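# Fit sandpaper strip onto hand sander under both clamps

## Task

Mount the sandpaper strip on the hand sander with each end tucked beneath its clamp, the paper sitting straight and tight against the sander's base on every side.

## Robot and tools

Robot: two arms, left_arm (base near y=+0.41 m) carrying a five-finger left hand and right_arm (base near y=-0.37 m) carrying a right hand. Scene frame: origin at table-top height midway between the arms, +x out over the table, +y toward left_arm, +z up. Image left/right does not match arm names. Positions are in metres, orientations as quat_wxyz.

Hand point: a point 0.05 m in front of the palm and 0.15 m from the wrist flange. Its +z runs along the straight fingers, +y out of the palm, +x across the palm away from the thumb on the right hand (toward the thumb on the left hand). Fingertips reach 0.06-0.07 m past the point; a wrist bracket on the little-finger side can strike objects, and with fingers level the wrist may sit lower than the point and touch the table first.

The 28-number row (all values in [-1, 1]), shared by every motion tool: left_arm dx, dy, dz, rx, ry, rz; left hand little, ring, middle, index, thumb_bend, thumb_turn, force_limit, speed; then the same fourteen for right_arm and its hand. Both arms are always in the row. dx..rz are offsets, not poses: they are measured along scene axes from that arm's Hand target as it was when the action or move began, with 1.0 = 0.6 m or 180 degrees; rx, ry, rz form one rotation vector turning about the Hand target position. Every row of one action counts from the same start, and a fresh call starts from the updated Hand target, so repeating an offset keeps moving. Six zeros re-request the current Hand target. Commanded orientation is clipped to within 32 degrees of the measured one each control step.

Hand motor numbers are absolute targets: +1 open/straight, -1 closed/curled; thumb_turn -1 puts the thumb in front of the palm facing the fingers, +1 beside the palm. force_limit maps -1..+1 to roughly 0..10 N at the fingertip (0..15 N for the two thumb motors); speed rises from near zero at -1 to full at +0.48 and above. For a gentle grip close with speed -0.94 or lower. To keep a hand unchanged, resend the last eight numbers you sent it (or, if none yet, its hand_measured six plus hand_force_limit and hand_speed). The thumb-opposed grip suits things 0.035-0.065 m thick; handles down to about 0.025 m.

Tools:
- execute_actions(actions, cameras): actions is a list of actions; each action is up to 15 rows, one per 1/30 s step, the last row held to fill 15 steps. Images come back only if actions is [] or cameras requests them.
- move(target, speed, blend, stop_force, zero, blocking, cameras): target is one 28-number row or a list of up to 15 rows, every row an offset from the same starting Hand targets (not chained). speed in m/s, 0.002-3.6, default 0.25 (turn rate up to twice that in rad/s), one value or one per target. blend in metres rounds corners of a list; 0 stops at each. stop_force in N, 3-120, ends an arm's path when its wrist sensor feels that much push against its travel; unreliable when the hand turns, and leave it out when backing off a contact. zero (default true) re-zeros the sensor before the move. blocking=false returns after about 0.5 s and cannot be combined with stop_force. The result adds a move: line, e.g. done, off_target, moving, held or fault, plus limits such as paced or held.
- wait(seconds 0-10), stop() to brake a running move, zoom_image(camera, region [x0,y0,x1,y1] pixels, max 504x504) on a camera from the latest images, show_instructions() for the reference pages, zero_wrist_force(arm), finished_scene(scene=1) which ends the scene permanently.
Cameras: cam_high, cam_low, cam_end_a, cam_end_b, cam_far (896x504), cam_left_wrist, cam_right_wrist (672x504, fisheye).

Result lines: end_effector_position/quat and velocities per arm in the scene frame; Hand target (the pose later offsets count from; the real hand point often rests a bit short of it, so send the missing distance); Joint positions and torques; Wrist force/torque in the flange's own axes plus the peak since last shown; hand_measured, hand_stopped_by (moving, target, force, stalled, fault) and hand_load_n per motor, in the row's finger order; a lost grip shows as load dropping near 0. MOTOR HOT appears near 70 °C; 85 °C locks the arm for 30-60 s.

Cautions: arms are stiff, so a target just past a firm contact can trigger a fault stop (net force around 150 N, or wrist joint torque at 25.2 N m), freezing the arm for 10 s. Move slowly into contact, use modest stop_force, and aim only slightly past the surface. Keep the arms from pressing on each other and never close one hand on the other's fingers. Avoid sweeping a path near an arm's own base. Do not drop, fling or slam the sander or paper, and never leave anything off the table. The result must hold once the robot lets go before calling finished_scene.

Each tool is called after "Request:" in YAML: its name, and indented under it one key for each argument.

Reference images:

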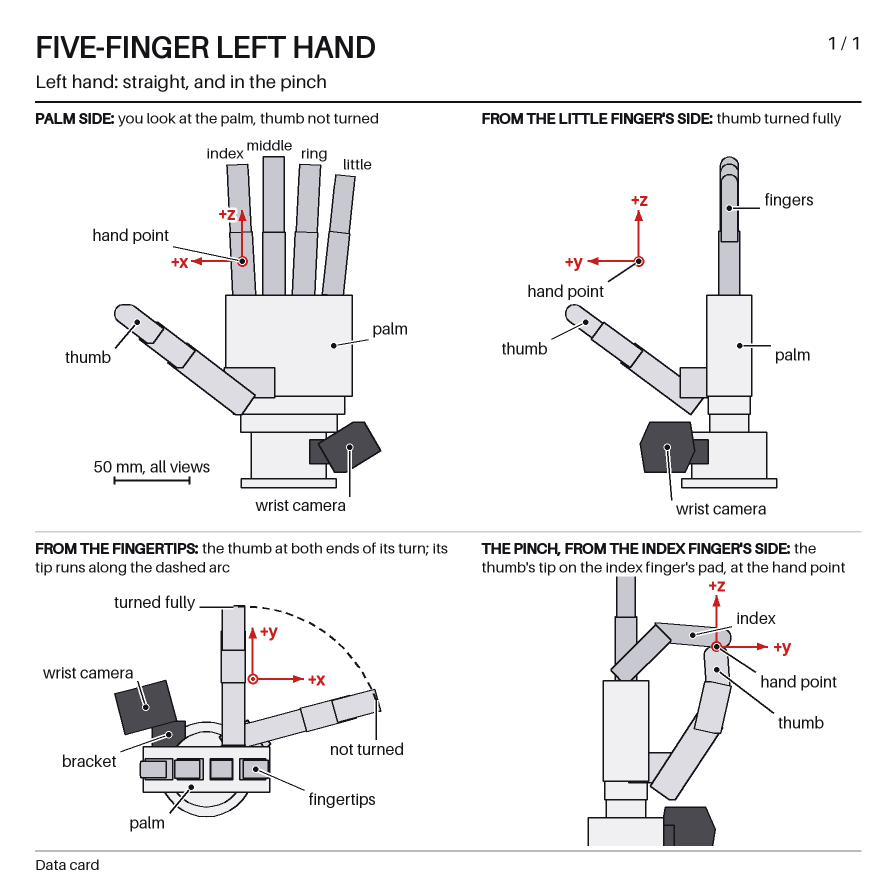

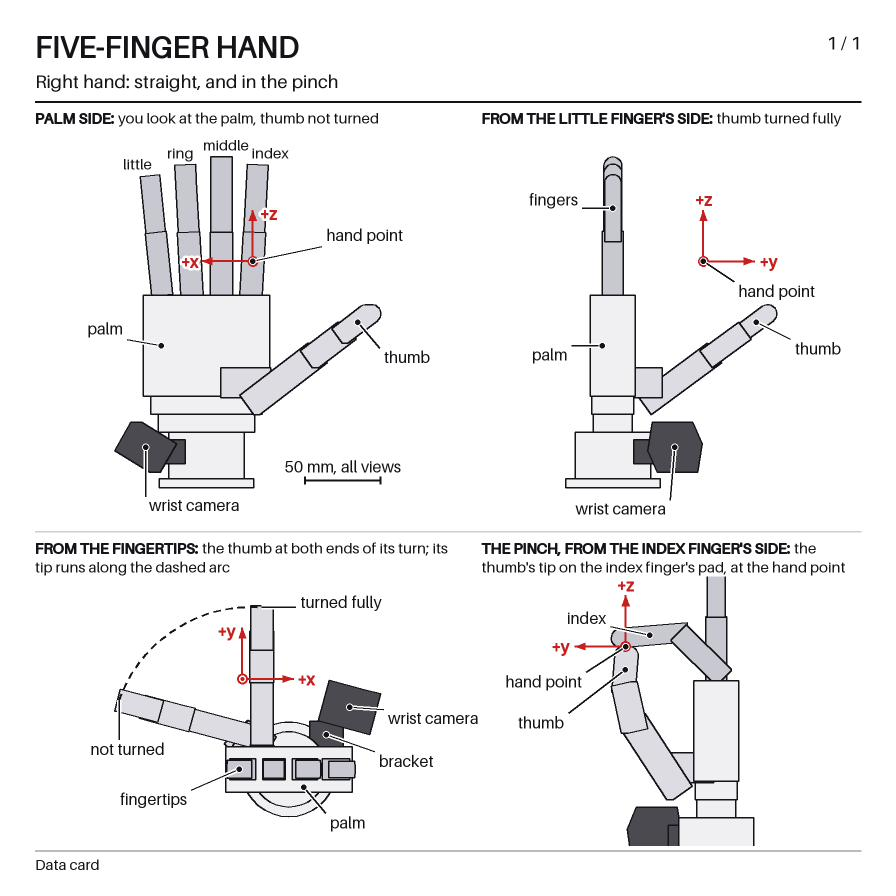

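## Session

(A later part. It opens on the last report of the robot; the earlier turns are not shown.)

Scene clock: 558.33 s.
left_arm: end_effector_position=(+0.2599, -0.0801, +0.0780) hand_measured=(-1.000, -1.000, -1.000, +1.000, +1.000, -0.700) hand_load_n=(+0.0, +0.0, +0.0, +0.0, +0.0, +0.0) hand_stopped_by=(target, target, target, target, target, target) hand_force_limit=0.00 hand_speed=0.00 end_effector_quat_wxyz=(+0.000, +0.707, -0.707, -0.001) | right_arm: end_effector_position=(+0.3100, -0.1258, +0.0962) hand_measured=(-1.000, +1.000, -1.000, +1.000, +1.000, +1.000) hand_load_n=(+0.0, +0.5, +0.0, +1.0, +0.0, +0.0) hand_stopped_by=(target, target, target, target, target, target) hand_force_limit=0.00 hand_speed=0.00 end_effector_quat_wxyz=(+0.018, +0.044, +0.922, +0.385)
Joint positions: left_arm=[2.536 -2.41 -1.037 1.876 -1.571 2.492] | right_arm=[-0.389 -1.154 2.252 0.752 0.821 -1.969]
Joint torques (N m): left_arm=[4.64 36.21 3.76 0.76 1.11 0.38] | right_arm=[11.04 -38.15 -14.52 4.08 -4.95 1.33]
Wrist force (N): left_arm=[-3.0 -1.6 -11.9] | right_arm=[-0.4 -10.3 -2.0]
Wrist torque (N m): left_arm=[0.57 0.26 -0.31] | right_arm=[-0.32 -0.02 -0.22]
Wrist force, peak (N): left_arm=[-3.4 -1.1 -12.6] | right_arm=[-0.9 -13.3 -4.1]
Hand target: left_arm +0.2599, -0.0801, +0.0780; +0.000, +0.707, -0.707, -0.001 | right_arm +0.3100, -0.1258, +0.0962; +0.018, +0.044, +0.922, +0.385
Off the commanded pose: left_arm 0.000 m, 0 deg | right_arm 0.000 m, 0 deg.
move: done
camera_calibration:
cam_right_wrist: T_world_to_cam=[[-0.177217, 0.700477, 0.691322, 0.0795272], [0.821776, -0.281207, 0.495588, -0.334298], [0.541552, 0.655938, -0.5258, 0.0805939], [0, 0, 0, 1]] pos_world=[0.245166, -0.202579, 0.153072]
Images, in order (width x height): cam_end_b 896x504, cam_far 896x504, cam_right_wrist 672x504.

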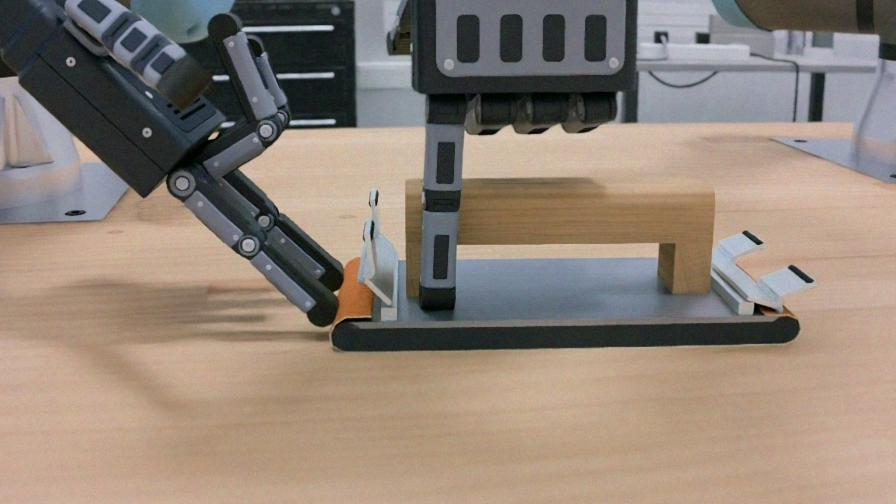

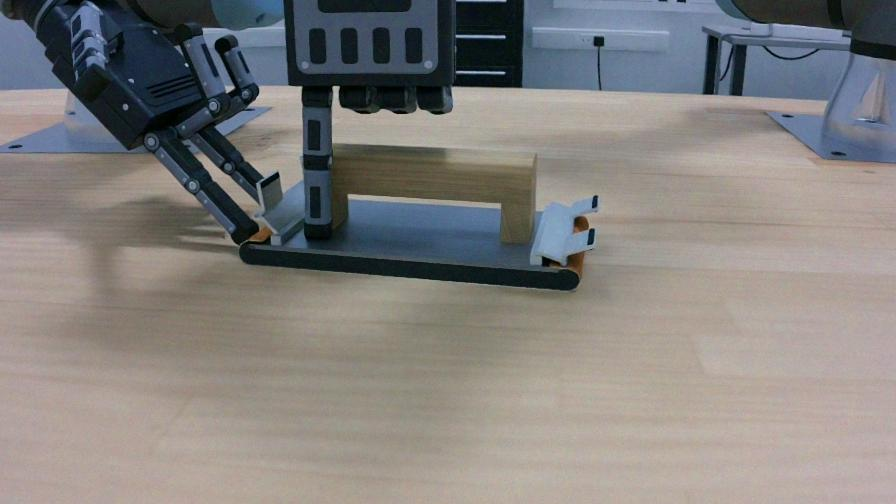

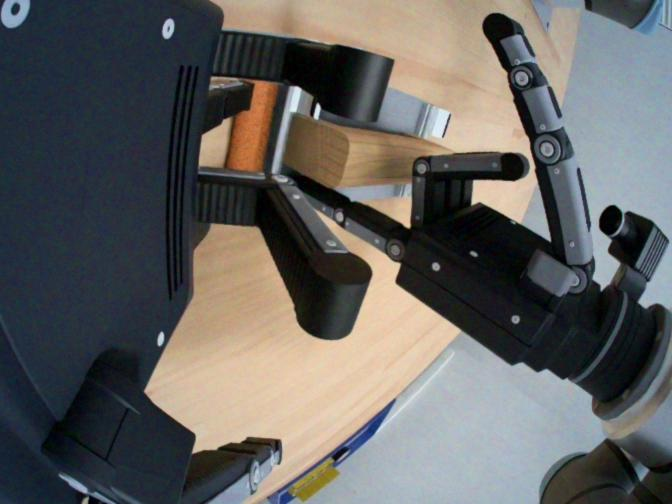

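Request:
move:
  target:
    - [0,0,0,0,0,0,-1,-1,-1,1,1,-0.7,0,0,0,-0.0008,0,0,0,0,-1,1,-1,1,1,1,0,0]
    - [0,0,0.0275,0,0,0,-1,-1,-1,1,1,-0.7,0,0,0,-0.0008,0,0,0,0,-1,1,-1,1,1,1,0,0]
  speed: 0.03
  cameras: []

Request:
move:
  target:
    - [0,-0.03,0,0,0,0,-1,-1,-1,1,1,-0.7,0,0,0,0,0,0,0,0,-1,1,-1,1,1,1,0,0]
  speed: 0.015
  stop_force: 4
  cameras: ["cam_end_b","cam_right_wrist","cam_far"]

Request:
zoom_image:
  camera: "cam_end_b"
  region: [250, 170, 460, 380]

Request:
zoom_image:
  camera: "cam_far"
  region: [200, 160, 340, 300]

Scene clock: 564.97 s.
left_arm: end_effector_position=(+0.2599, -0.0801, +0.0945) hand_measured=(-1.000, -1.000, -1.000, +1.000, +1.000, -0.700) hand_load_n=(+0.0, +0.0, +0.0, +0.0, +0.0, +0.0) hand_stopped_by=(target, target, target, target, target, target) hand_force_limit=0.00 hand_speed=0.00 end_effector_quat_wxyz=(+0.000, +0.707, -0.707, -0.001) | right_arm: end_effector_position=(+0.3100, -0.1263, +0.0962) hand_measured=(-1.000, +1.000, -1.000, +1.000, +1.000, +1.000) hand_load_n=(+0.0, +0.0, +0.0, +0.0, +0.0, +0.0) hand_stopped_by=(target, target, target, target, target, target) hand_force_limit=0.00 hand_speed=0.00 end_effector_quat_wxyz=(+0.018, +0.044, +0.922, +0.385)
Joint positions: left_arm=[2.536 -2.398 -1.017 1.843 -1.571 2.492] | right_arm=[-0.391 -1.154 2.252 0.753 0.821 -1.971]
Joint torques (N m): left_arm=[4.76 64.62 27.52 -5.24 1.51 0.12] | right_arm=[-8.55 -11.35 2.49 3.99 1.51 -1.44]
Wrist force (N): left_arm=[-2.3 -0.7 -1.6] | right_arm=[-0.2 -5.1 1.3]
Wrist torque (N m): left_arm=[-0.01 0.33 -0.28] | right_arm=[-0.60 -0.06 0.03]
Wrist force, peak (N): left_arm=[-3.2 -1.3 -12.6] | right_arm=[-0.4 -10.6 -1.8]
Hand target: left_arm +0.2599, -0.0801, +0.0945; +0.000, +0.707, -0.707, -0.001 | right_arm +0.3100, -0.1263, +0.0962; +0.018, +0.044, +0.922, +0.385
Off the commanded pose: left_arm 0.000 m, 0 deg | right_arm 0.000 m, 0 deg.
move: done
No camera images: "cameras" was empty.

Scene clock: 567.23 s.
left_arm: end_effector_position=(+0.2599, -0.0976, +0.0945) hand_measured=(-1.000, -1.000, -1.000, +1.000, +1.000, -0.700) hand_load_n=(+0.0, +0.0, +0.0, +0.5, +0.0, +0.0) hand_stopped_by=(target, target, target, target, target, target) hand_force_limit=0.00 hand_speed=0.00 end_effector_quat_wxyz=(+0.000, +0.707, -0.707, -0.001) | right_arm: end_effector_position=(+0.3100, -0.1263, +0.0962) hand_measured=(-1.000, +1.000, -1.000, +1.000, +1.000, +1.000) hand_load_n=(+0.0, +0.0, +0.0, +0.0, +0.0, +0.0) hand_stopped_by=(target, target, target, target, target, target) hand_force_limit=0.00 hand_speed=0.00 end_effector_quat_wxyz=(+0.018, +0.044, +0.922, +0.385)
Joint positions: left_arm=[2.513 -2.435 -0.948 1.811 -1.571 2.469] | right_arm=[-0.391 -1.154 2.252 0.753 0.821 -1.971]
Joint torques (N m): left_arm=[7.31 66.02 7.04 0.3 1.56 2.85] | right_arm=[-6.31 -11.44 2.66 3.92 -0.92 -1.39]
Wrist force (N): left_arm=[-5.0 -2.5 -1.5] | right_arm=[-0.2 -6.3 -0.7]
Wrist torque (N m): left_arm=[-0.04 0.11 -0.32] | right_arm=[-0.47 -0.02 0.01]
Wrist force, peak (N): left_arm=[-7.1 -1.1 -1.3] | right_arm=[-0.2 -6.9 -0.5]
Hand target: left_arm +0.2599, -0.0976, +0.0945; +0.000, +0.707, -0.707, -0.001 (not the last commanded pose) | right_arm +0.3100, -0.1263, +0.0962; +0.018, +0.044, +0.922, +0.385
Off the commanded pose: left_arm 0.001 m, 0 deg | right_arm 0.000 m, 0 deg.
move: contact (left_arm)
camera_calibration:
cam_right_wrist: T_world_to_cam=[[-0.17718, 0.700522, 0.691286, 0.0798831], [0.821802, -0.281174, 0.495563, -0.334435], [0.541525, 0.655904, -0.525872, 0.0809327], [0, 0, 0, 1]] pos_world=[0.245166, -0.203078, 0.153072]
Images, in order (width x height): cam_end_b 896x504, cam_far 896x504, cam_right_wrist 672x504.

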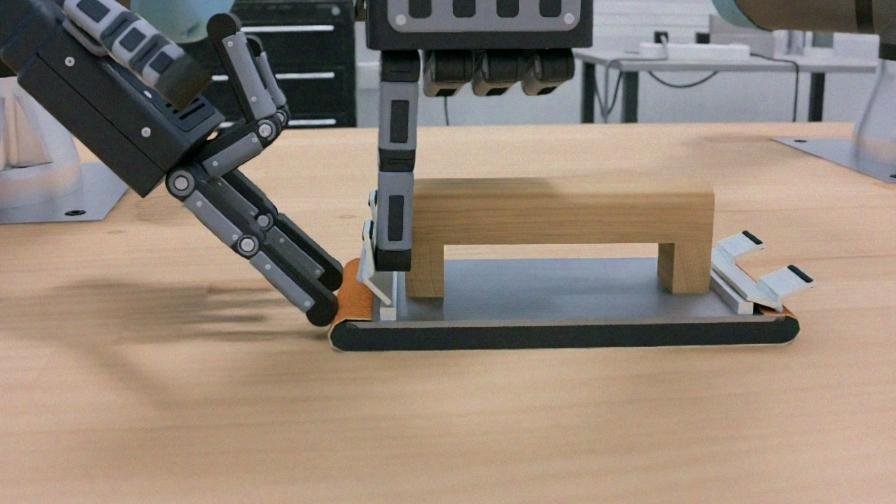

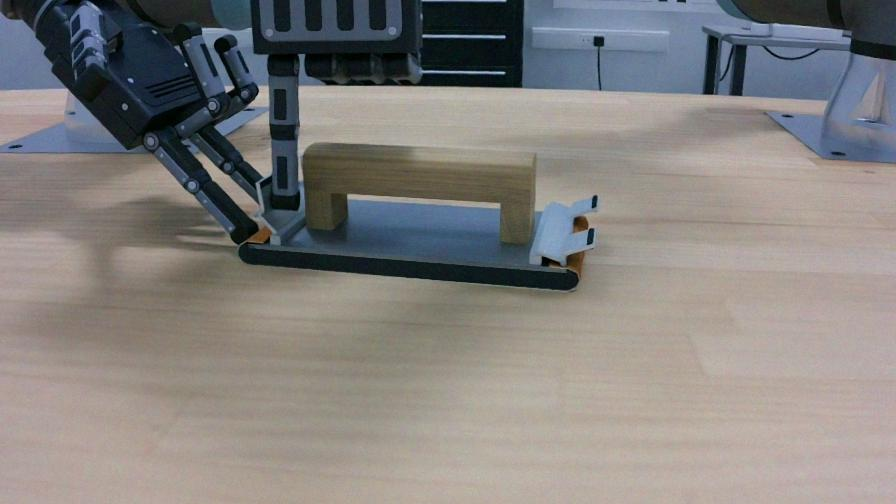

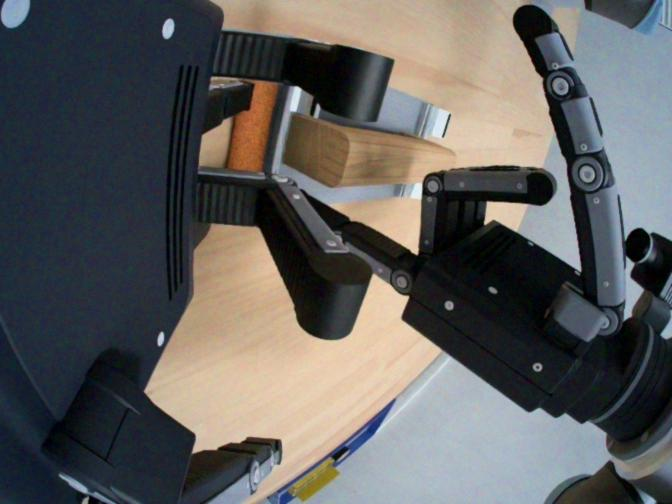

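Scaled by 2.400 from the camera's 896x504 image, which has a finer 1280x720 frame.

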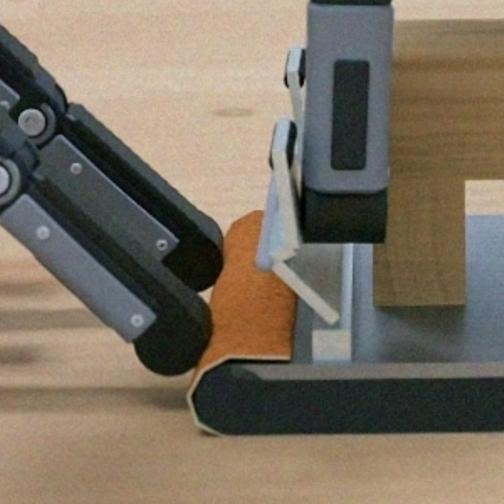

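Scaled by 3.600 from the camera's 896x504 image, which has a finer 1280x720 frame.

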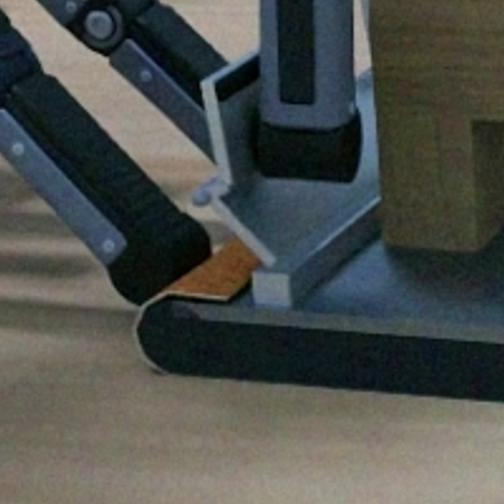

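Request:
move:
  target:
    - [0,-0.0088,-0.006,0,0,0,-1,-1,-1,1,1,-0.7,0,0,0,0,0,0,0,0,-1,1,-1,1,1,1,0,0]
  speed: 0.01
  stop_force: 12
  cameras: ["cam_end_b","cam_right_wrist","cam_far"]

Request:
zoom_image:
  camera: "cam_end_b"
  region: [250, 170, 460, 380]

Request:
zoom_image:
  camera: "cam_far"
  region: [200, 160, 340, 300]

Scene clock: 571.93 s.
left_arm: end_effector_position=(+0.2599, -0.1029, +0.0909) hand_measured=(-1.000, -1.000, -1.000, +1.000, +1.000, -0.700) hand_load_n=(+0.0, +0.0, +0.0, +0.0, +0.0, +0.0) hand_stopped_by=(target, target, target, target, target, target) hand_force_limit=0.00 hand_speed=0.00 end_effector_quat_wxyz=(+0.000, +0.707, -0.707, -0.001) | right_arm: end_effector_position=(+0.3100, -0.1263, +0.0962) hand_measured=(-1.000, +1.000, -1.000, +1.000, +1.000, +1.000) hand_load_n=(+0.0, +0.0, +0.0, +0.0, +0.0, +0.0) hand_stopped_by=(target, target, target, target, target, target) hand_force_limit=0.00 hand_speed=0.00 end_effector_quat_wxyz=(+0.018, +0.044, +0.922, +0.385)
Joint positions: left_arm=[2.506 -2.45 -0.93 1.808 -1.571 2.462] | right_arm=[-0.391 -1.154 2.252 0.753 0.821 -1.971]
Joint torques (N m): left_arm=[-7.91 44.29 26.99 -5.28 0.92 -2.37] | right_arm=[4.27 -12.96 1.51 0.78 -3.29 -1.44]
Wrist force (N): left_arm=[-2.0 -0.8 -1.4] | right_arm=[-0.1 -4.8 1.4]
Wrist torque (N m): left_arm=[-0.03 0.29 -0.14] | right_arm=[-0.57 -0.08 0.04]
Wrist force, peak (N): left_arm=[-10.3 -1.2 -4.4] | right_arm=[0.0 -8.5 -1.9]
Hand target: left_arm +0.2599, -0.1029, +0.0909; +0.000, +0.707, -0.707, -0.001 | right_arm +0.3100, -0.1263, +0.0962; +0.018, +0.044, +0.922, +0.385
Off the commanded pose: left_arm 0.000 m, 0 deg | right_arm 0.000 m, 0 deg.
move: done
camera_calibration:
cam_right_wrist: T_world_to_cam=[[-0.17718, 0.700522, 0.691286, 0.0798831], [0.821802, -0.281174, 0.495563, -0.334435], [0.541525, 0.655904, -0.525872, 0.0809327], [0, 0, 0, 1]] pos_world=[0.245166, -0.203078, 0.153072]
Images, in order (width x height): cam_end_b 896x504, cam_far 896x504, cam_right_wrist 672x504.

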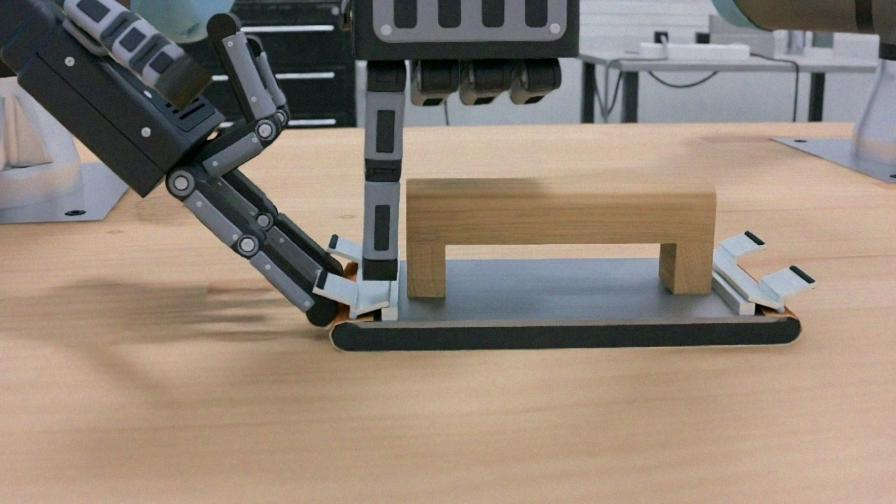

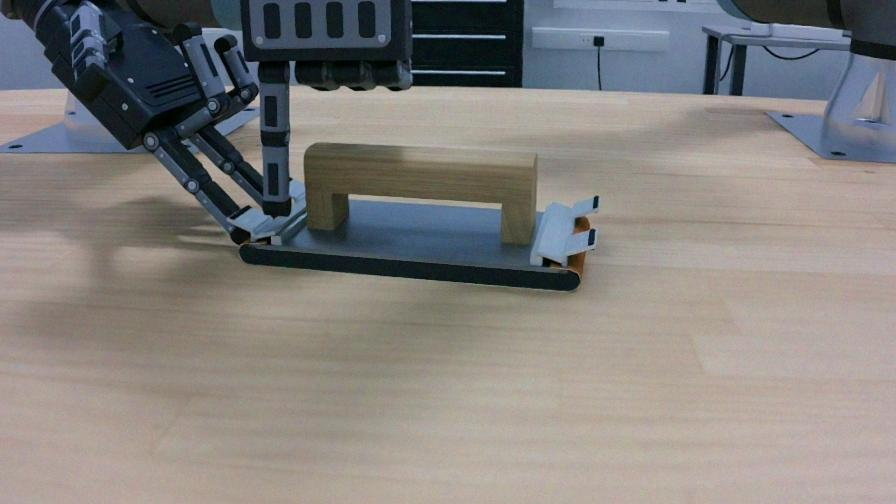

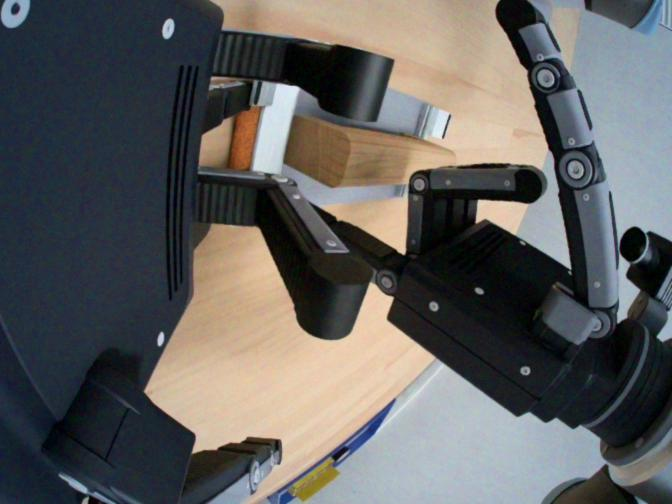

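Scaled by 2.400 from the camera's 896x504 image, which has a finer 1280x720 frame.

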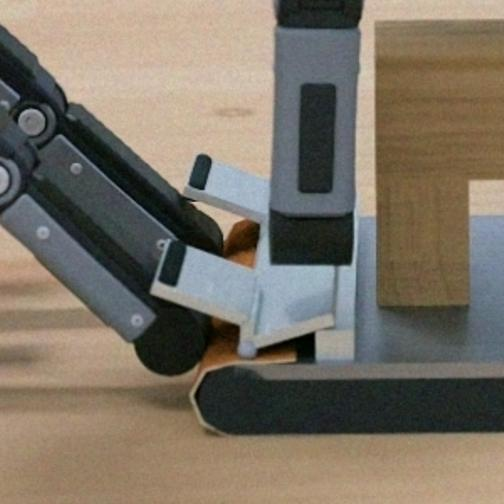

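Scaled by 3.600 from the camera's 896x504 image, which has a finer 1280x720 frame.

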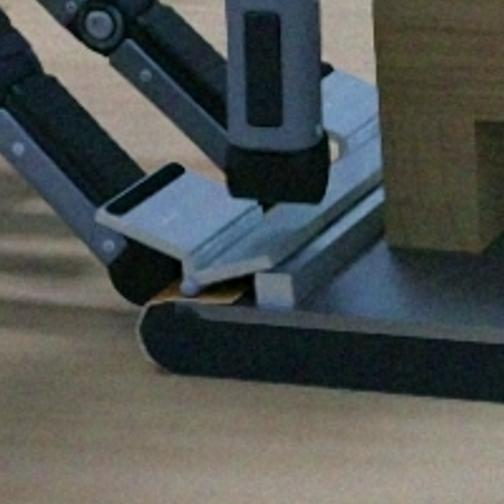

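Request:
move:
  target:
    - [0,0.0083,0.02,0,0,0,-1,-1,-1,1,1,-0.7,0,0,0,-0.05,0,0,0,0,-1,1,-1,1,1,1,0,0]
    - [0,0.0167,0.15,0,0,0,-1,-1,-1,1,1,-0.7,0,0,0,-0.1,0.05,0,0,0,-1,1,-1,1,1,1,0,0]
  speed: [0.04,0.15]
  blend: 0.002
  cameras: ["all"]

Request:
zoom_image:
  camera: "cam_end_b"
  region: [300, 200, 440, 370]

Request:
zoom_image:
  camera: "cam_far"
  region: [200, 160, 340, 300]

Request:
zoom_image:
  camera: "cam_end_b"
  region: [690, 210, 830, 370]

Request:
zoom_image:
  camera: "cam_end_a"
  region: [210, 140, 380, 380]

Request:
zoom_image:
  camera: "cam_far"
  region: [490, 170, 620, 310]

Scene clock: 576.77 s.
left_arm: end_effector_position=(+0.2599, -0.0929, +0.1809) hand_measured=(-1.000, -1.000, -1.000, +1.000, +1.000, -0.700) hand_load_n=(+0.0, +0.0, +0.0, +0.0, +0.0, +0.0) hand_stopped_by=(target, target, target, target, target, target) hand_force_limit=0.00 hand_speed=0.00 end_effector_quat_wxyz=(+0.000, +0.707, -0.707, -0.001) | right_arm: end_effector_position=(+0.3100, -0.1863, +0.1262) hand_measured=(-1.000, +1.000, -1.000, +1.000, +1.000, +1.000) hand_load_n=(+0.0, +0.0, +0.0, +0.5, +0.0, +0.0) hand_stopped_by=(target, target, target, target, target, target) hand_force_limit=0.00 hand_speed=0.00 end_effector_quat_wxyz=(+0.018, +0.044, +0.922, +0.385)
Joint positions: left_arm=[2.519 -2.384 -0.817 1.629 -1.571 2.475] | right_arm=[-0.599 -1.2 2.262 0.958 0.896 -2.228]
Joint torques (N m): left_arm=[9.03 57.9 27.68 -5.2 -1.94 2.83] | right_arm=[-7.88 -34.85 -11.92 4.18 1.68 -1.37]
Wrist force (N): left_arm=[-1.9 -1.0 -1.5] | right_arm=[-0.6 -4.9 2.1]
Wrist torque (N m): left_arm=[-0.06 0.27 -0.24] | right_arm=[-0.67 -0.02 0.03]
Wrist force, peak (N): left_arm=[-2.2 -0.5 -2.4] | right_arm=[-0.5 -5.3 2.0]
Hand target: left_arm +0.2599, -0.0929, +0.1809; +0.000, +0.707, -0.707, -0.001 | right_arm +0.3100, -0.1863, +0.1262; +0.018, +0.044, +0.922, +0.385
Off the commanded pose: left_arm 0.000 m, 0 deg | right_arm 0.000 m, 0 deg.
move: done
camera_calibration:
cam_left_wrist: T_world_to_cam=[[0.960405, -0.276084, -0.0374011, -0.263093], [-0.212768, -0.813476, 0.541283, -0.12644], [-0.179865, -0.511894, -0.840008, 0.264044], [0, 0, 0, 1]] pos_world=[0.273266, -0.0403289, 0.280399]
cam_right_wrist: T_world_to_cam=[[-0.177266, 0.700507, 0.691279, 0.101194], [0.821718, -0.281212, 0.49568, -0.366183], [0.541623, 0.655904, -0.52577, 0.13602], [0, 0, 0, 1]] pos_world=[0.245166, -0.263079, 0.183072]

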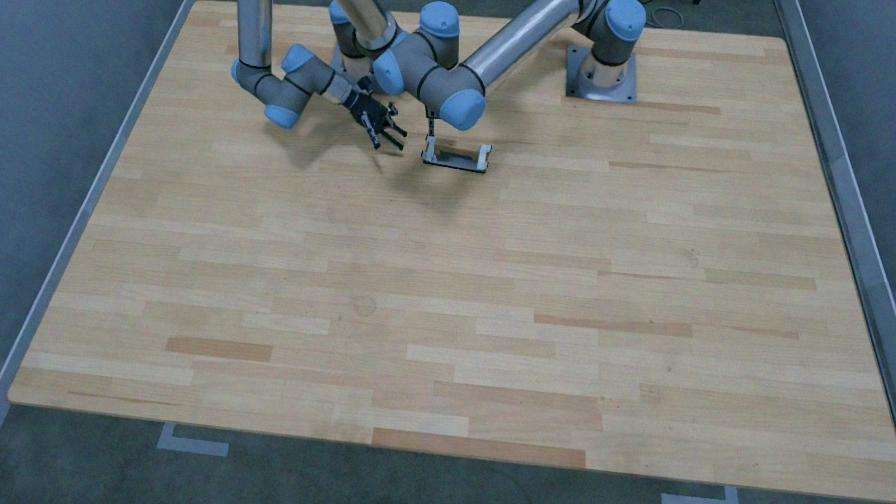

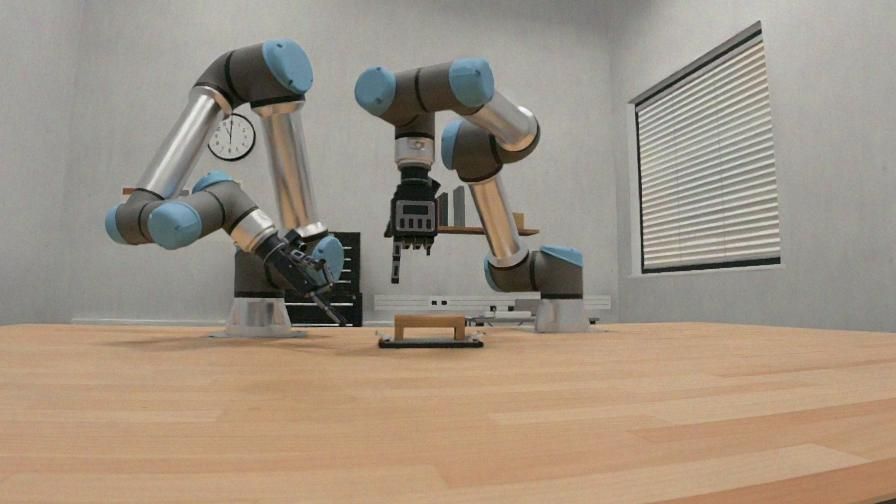

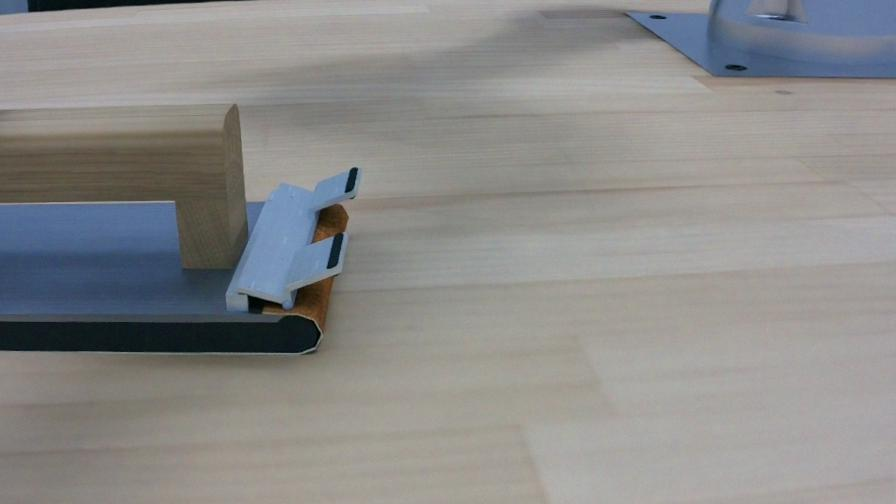

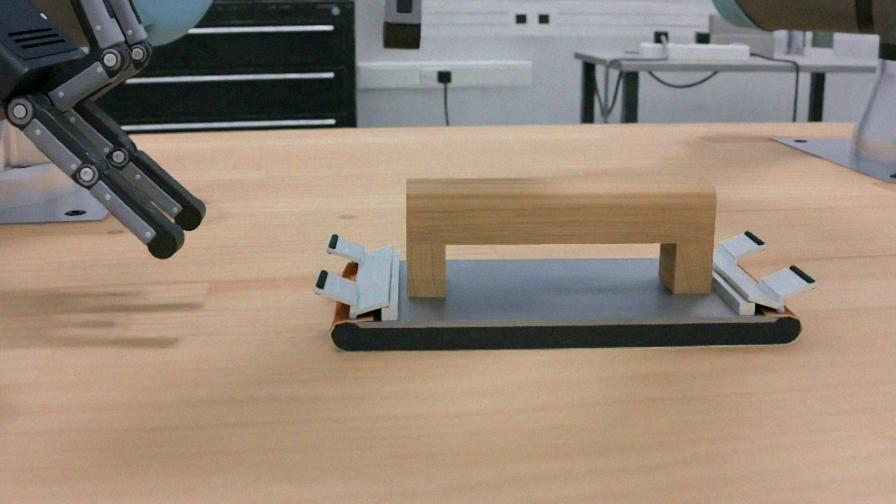

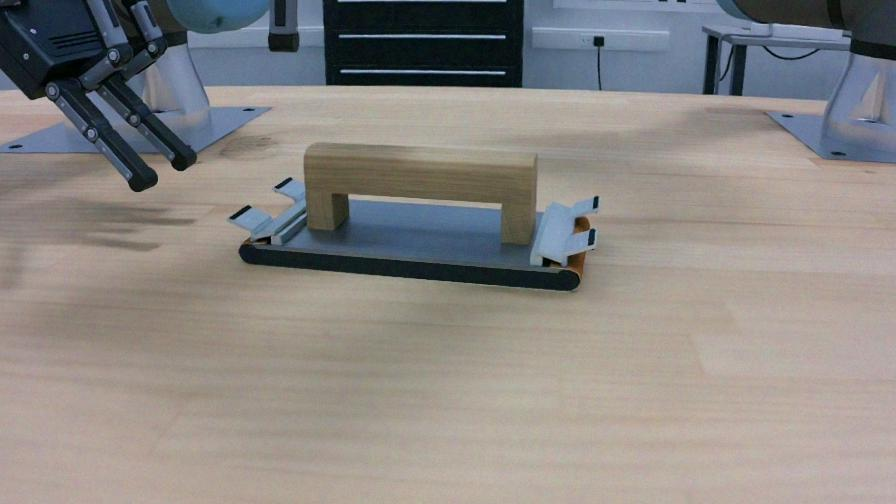

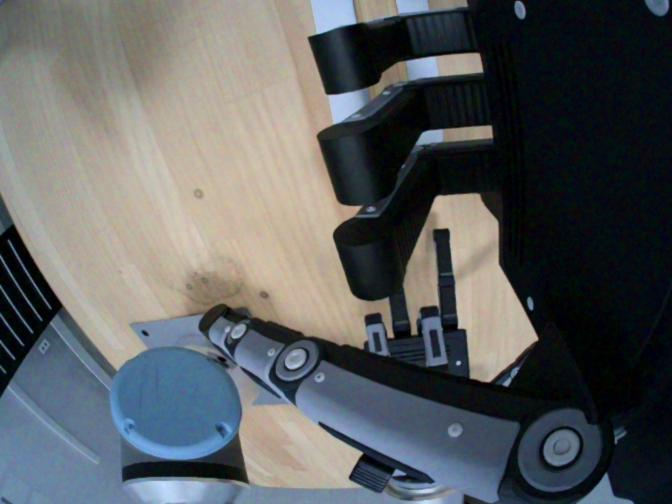

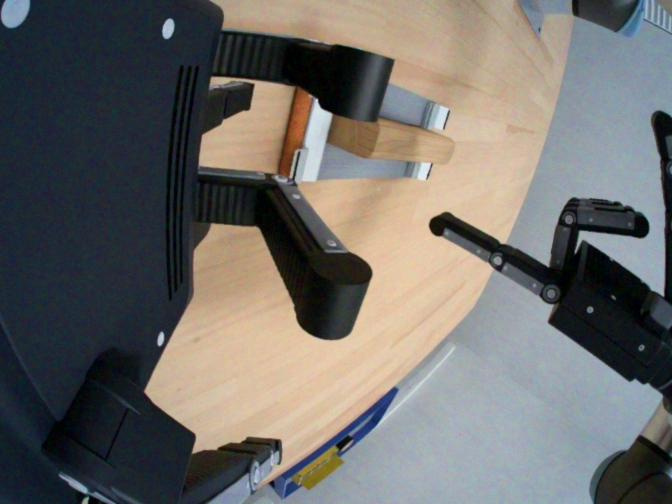

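Scaled by 2.965 from the camera's 896x504 image, which has a finer 1280x720 frame.

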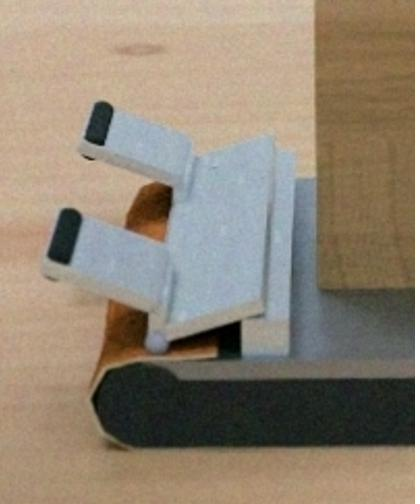

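Scaled by 3.600 from the camera's 896x504 image, which has a finer 1280x720 frame.

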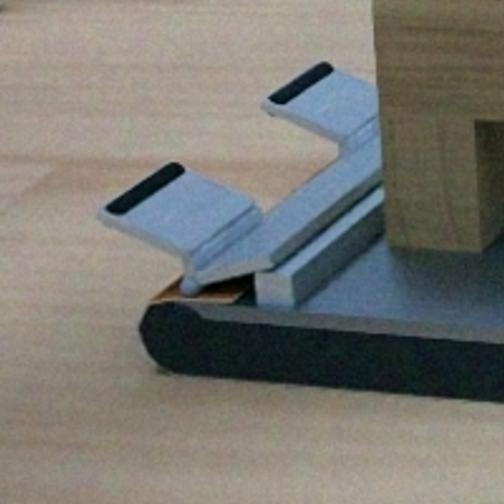

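Scaled by 3.150 from the camera's 896x504 image, which has a finer 1280x720 frame.

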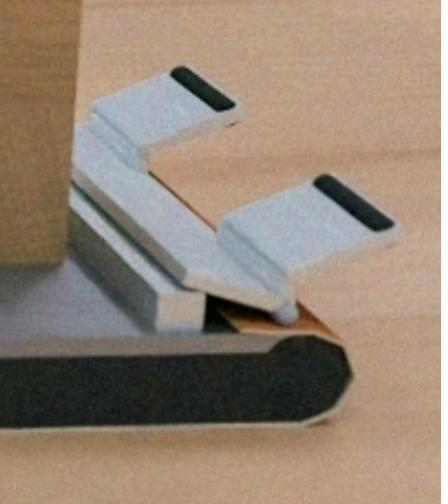

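Scaled by 2.100 from the camera's 896x504 image, which has a finer 1280x720 frame.

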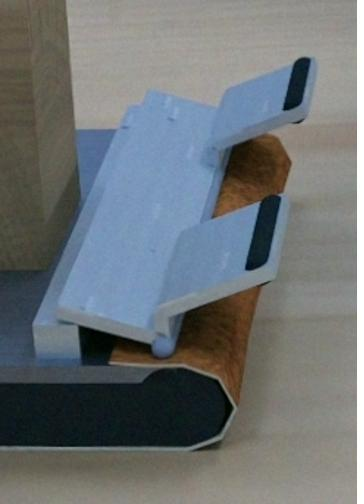

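Scaled by 3.600 from the camera's 896x504 image, which has a finer 1280x720 frame.

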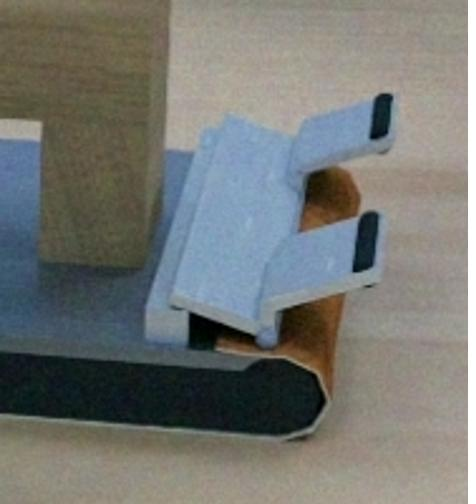

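Request:
move:
  target:
    - [0.051,0.488,0.0,-0.0972,0.1274,0.1223,-1,-1,-1,1,1,-0.7,0,0,0,-0.05,0.05,0,0,0,-1,1,-1,1,1,1,0,0]
  speed: 0.3
  cameras: ["cam_left_wrist","cam_right_wrist","cam_end_a"]

Request:
zoom_image:
  camera: "cam_left_wrist"
  region: [270, 180, 500, 400]

Request:
zoom_image:
  camera: "cam_right_wrist"
  region: [240, 60, 440, 220]

Scene clock: 586.13 s.
left_arm: end_effector_position=(+0.2905, +0.1999, +0.1810) hand_measured=(-1.000, -1.000, -1.000, +1.000, +1.000, -0.700) hand_load_n=(+0.0, +0.0, +0.0, +0.0, +0.0, +0.0) hand_stopped_by=(target, target, target, target, target, target) hand_force_limit=0.00 hand_speed=0.00 end_effector_quat_wxyz=(+0.245, +0.805, -0.538, -0.034) | right_arm: end_effector_position=(+0.3100, -0.2163, +0.1562) hand_measured=(-1.000, +1.000, -1.000, +1.000, +1.000, +1.000) hand_load_n=(+0.0, +0.0, +0.0, +0.0, +0.0, +0.0) hand_stopped_by=(target, target, target, target, target, target) hand_force_limit=0.00 hand_speed=0.00 end_effector_quat_wxyz=(+0.018, +0.044, +0.922, +0.385)
Joint positions: left_arm=[3.301 -2.111 -1.555 1.709 -1.245 2.929] | right_arm=[-0.692 -1.259 2.243 1.1 0.939 -2.332]
Joint torques (N m): left_arm=[8.6 29.45 4.79 -5.7 -0.85 2.67] | right_arm=[-9.28 -33.72 -17.78 4 1.78 -1.56]
Wrist force (N): left_arm=[-1.8 -0.2 -1.5] | right_arm=[0.0 -4.8 1.6]
Wrist torque (N m): left_arm=[0.06 0.24 -0.19] | right_arm=[-0.63 -0.08 0.05]
Wrist force, peak (N): left_arm=[-3.4 -1.2 -1.8] | right_arm=[-0.5 -5.0 2.4]
Hand target: left_arm +0.2905, +0.1999, +0.1809; +0.245, +0.805, -0.538, -0.034 | right_arm +0.3100, -0.2163, +0.1562; +0.018, +0.044, +0.922, +0.385
Off the commanded pose: left_arm 0.000 m, 0 deg | right_arm 0.000 m, 0 deg.
move: done
camera_calibration:
cam_left_wrist: T_world_to_cam=[[0.921076, 0.0306468, -0.388176, -0.198083], [0.330699, -0.587861, 0.73828, -0.120397], [-0.205567, -0.808381, -0.551599, 0.43393], [0, 0, 0, 1]] pos_world=[0.311466, 0.286075, 0.251351]
cam_right_wrist: T_world_to_cam=[[-0.17718, 0.700522, 0.691286, 0.101453], [0.821802, -0.281174, 0.495563, -0.389475], [0.541525, 0.655904, -0.525872, 0.171516], [0, 0, 0, 1]] pos_world=[0.245166, -0.293078, 0.213072]
Images, in order (width x height): cam_end_a 896x504, cam_left_wrist 672x504, cam_right_wrist 672x504.

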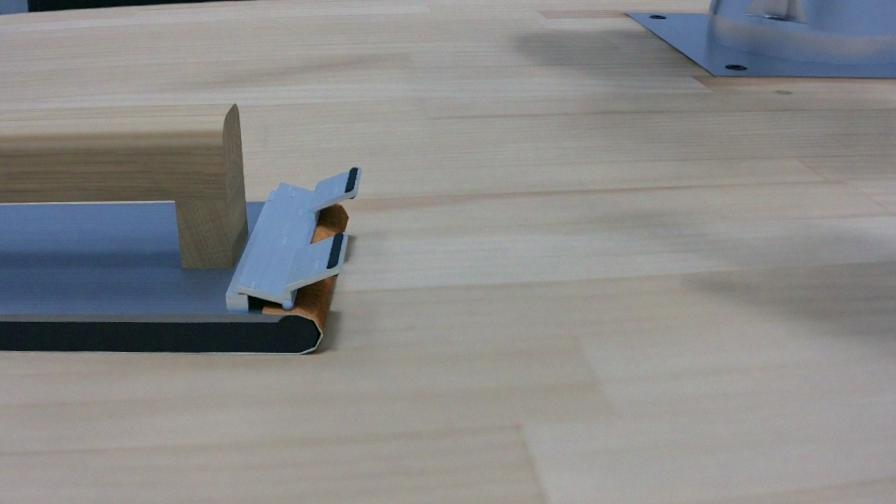

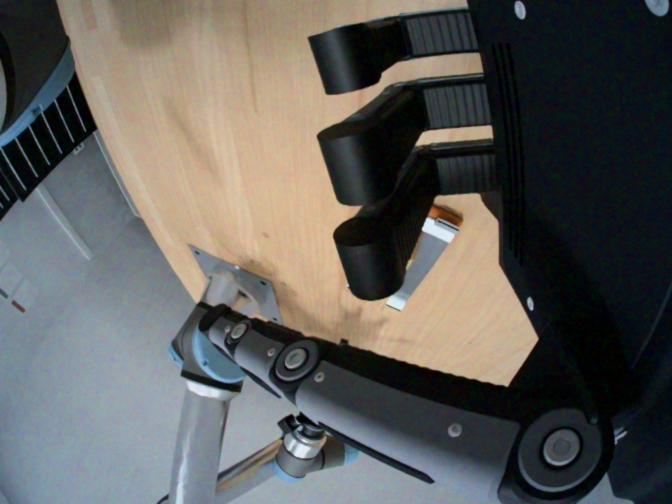

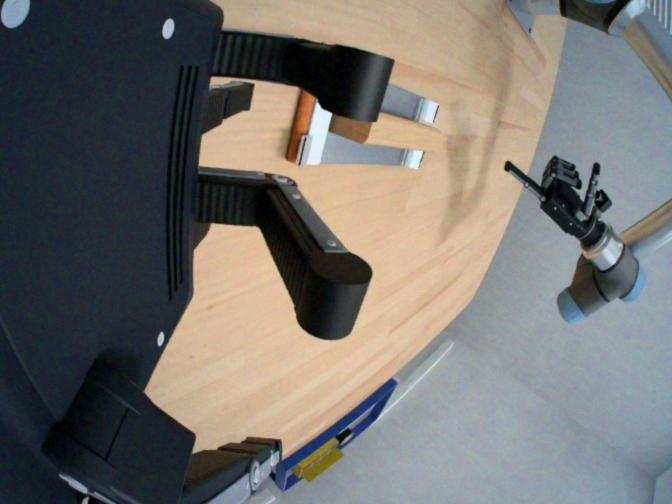

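Scaled by 2.191 from the camera's 672x504 image, which has a finer 960x720 frame.

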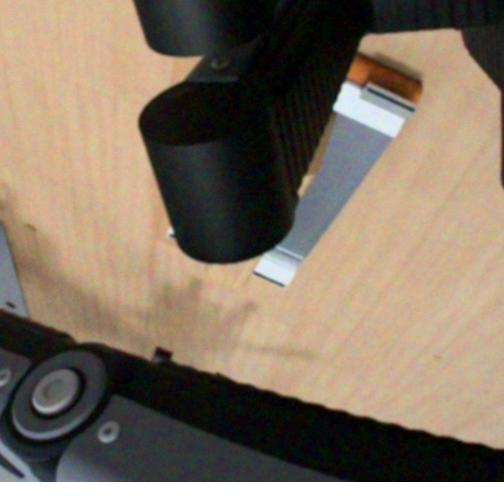

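Scaled by 2.520 from the camera's 672x504 image, which has a finer 960x720 frame.

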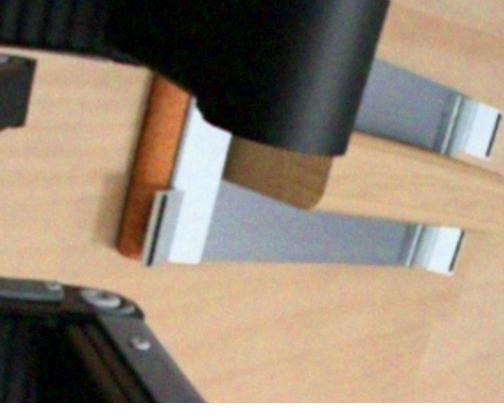

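Request:
move:
  target:
    - [0,0,0,0,0,0,1,1,1,1,1,1,0,0,0,0,0,0,0,0,1,1,1,1,1,1,0,0]
  speed: 0.3
  cameras: ["cam_left_wrist","cam_right_wrist"]

Request:
zoom_image:
  camera: "cam_left_wrist"
  region: [330, 170, 490, 330]

Request:
zoom_image:
  camera: "cam_right_wrist"
  region: [260, 50, 440, 190]

Scene clock: 589.47 s.
left_arm: end_effector_position=(+0.2905, +0.1999, +0.1809) hand_measured=(+1.000, +1.000, +1.000, +1.000, +1.000, +1.000) hand_load_n=(+0.0, +0.0, +0.0, +0.0, +0.0, +0.0) hand_stopped_by=(target, target, target, target, target, target) hand_force_limit=0.00 hand_speed=0.00 end_effector_quat_wxyz=(+0.245, +0.805, -0.538, -0.034) | right_arm: end_effector_position=(+0.3100, -0.2163, +0.1562) hand_measured=(+1.000, +1.000, +1.000, +1.000, +1.000, +1.000) hand_load_n=(+0.0, +0.0, +0.0, +0.0, +0.0, +0.0) hand_stopped_by=(target, target, target, target, target, target) hand_force_limit=0.00 hand_speed=0.00 end_effector_quat_wxyz=(+0.018, +0.044, +0.922, +0.385)
Joint positions: left_arm=[3.301 -2.111 -1.556 1.709 -1.245 2.929] | right_arm=[-0.692 -1.259 2.243 1.1 0.939 -2.332]
Joint torques (N m): left_arm=[7.91 29.99 8.51 -1.97 -0.01 2.61] | right_arm=[-7.93 -32.95 -16.04 1.86 0.71 -1.27]
Wrist force (N): left_arm=[-2.1 -0.3 -1.5] | right_arm=[-0.2 -4.7 1.8]
Wrist torque (N m): left_arm=[0.02 0.26 -0.20] | right_arm=[-0.63 -0.06 0.04]
Wrist force, peak (N): left_arm=[-2.2 -0.4 -1.6] | right_arm=[-0.2 -5.1 2.1]
Hand target: left_arm +0.2905, +0.1999, +0.1809; +0.245, +0.805, -0.538, -0.034 | right_arm +0.3100, -0.2163, +0.1562; +0.018, +0.044, +0.922, +0.385
Off the commanded pose: left_arm 0.000 m, 0 deg | right_arm 0.000 m, 0 deg.
move: done
camera_calibration:
cam_left_wrist: T_world_to_cam=[[0.921014, 0.0306477, -0.388321, -0.198031], [0.33081, -0.587884, 0.738212, -0.120348], [-0.205663, -0.808365, -0.551588, 0.434033], [0, 0, 0, 1]] pos_world=[0.311466, 0.286175, 0.25135]
cam_right_wrist: T_world_to_cam=[[-0.17718, 0.700522, 0.691286, 0.101384], [0.821802, -0.281174, 0.495563, -0.389524], [0.541525, 0.655904, -0.525872, 0.171569], [0, 0, 0, 1]] pos_world=[0.245166, -0.293078, 0.213172]
Images, in order (width x height): cam_left_wrist 672x504, cam_right_wrist 672x504.

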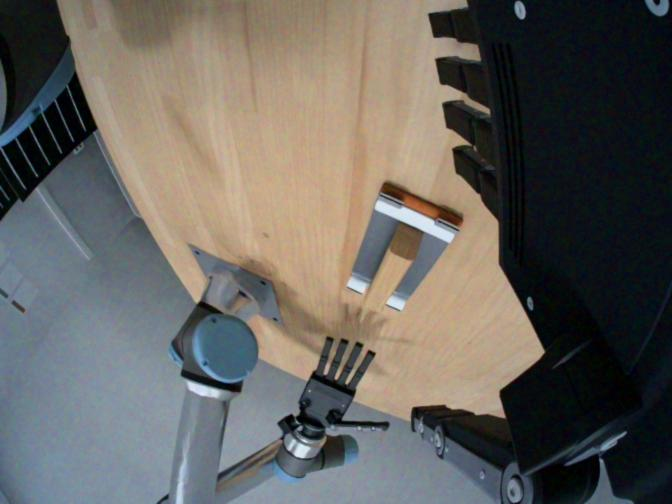

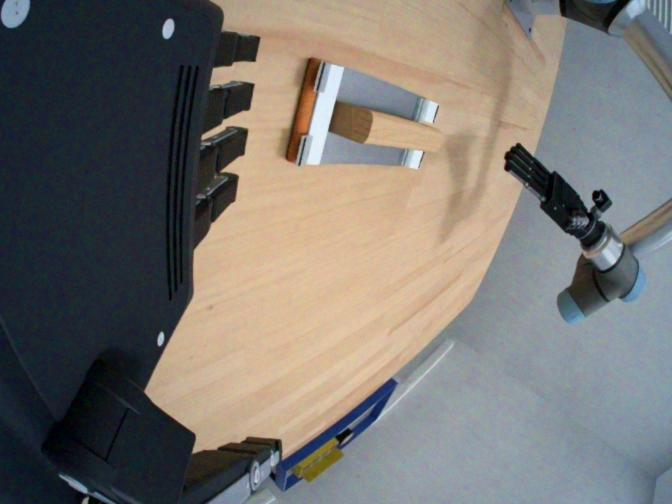

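Scaled by 3.150 from the camera's 672x504 image, which has a finer 960x720 frame.

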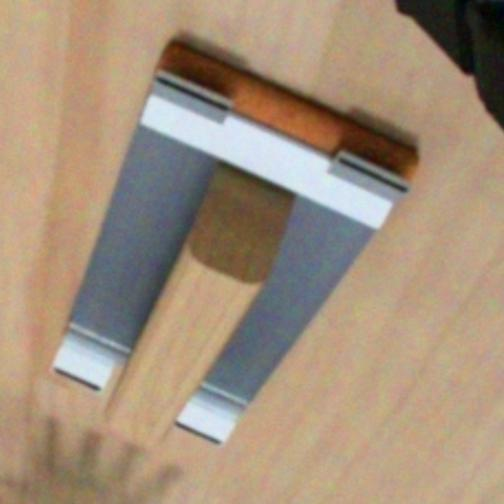

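Scaled by 2.800 from the camera's 672x504 image, which has a finer 960x720 frame.

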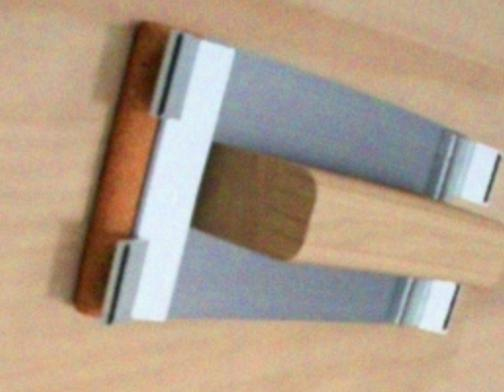

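Request:
finished_scene:

The scene is finished: the task was done.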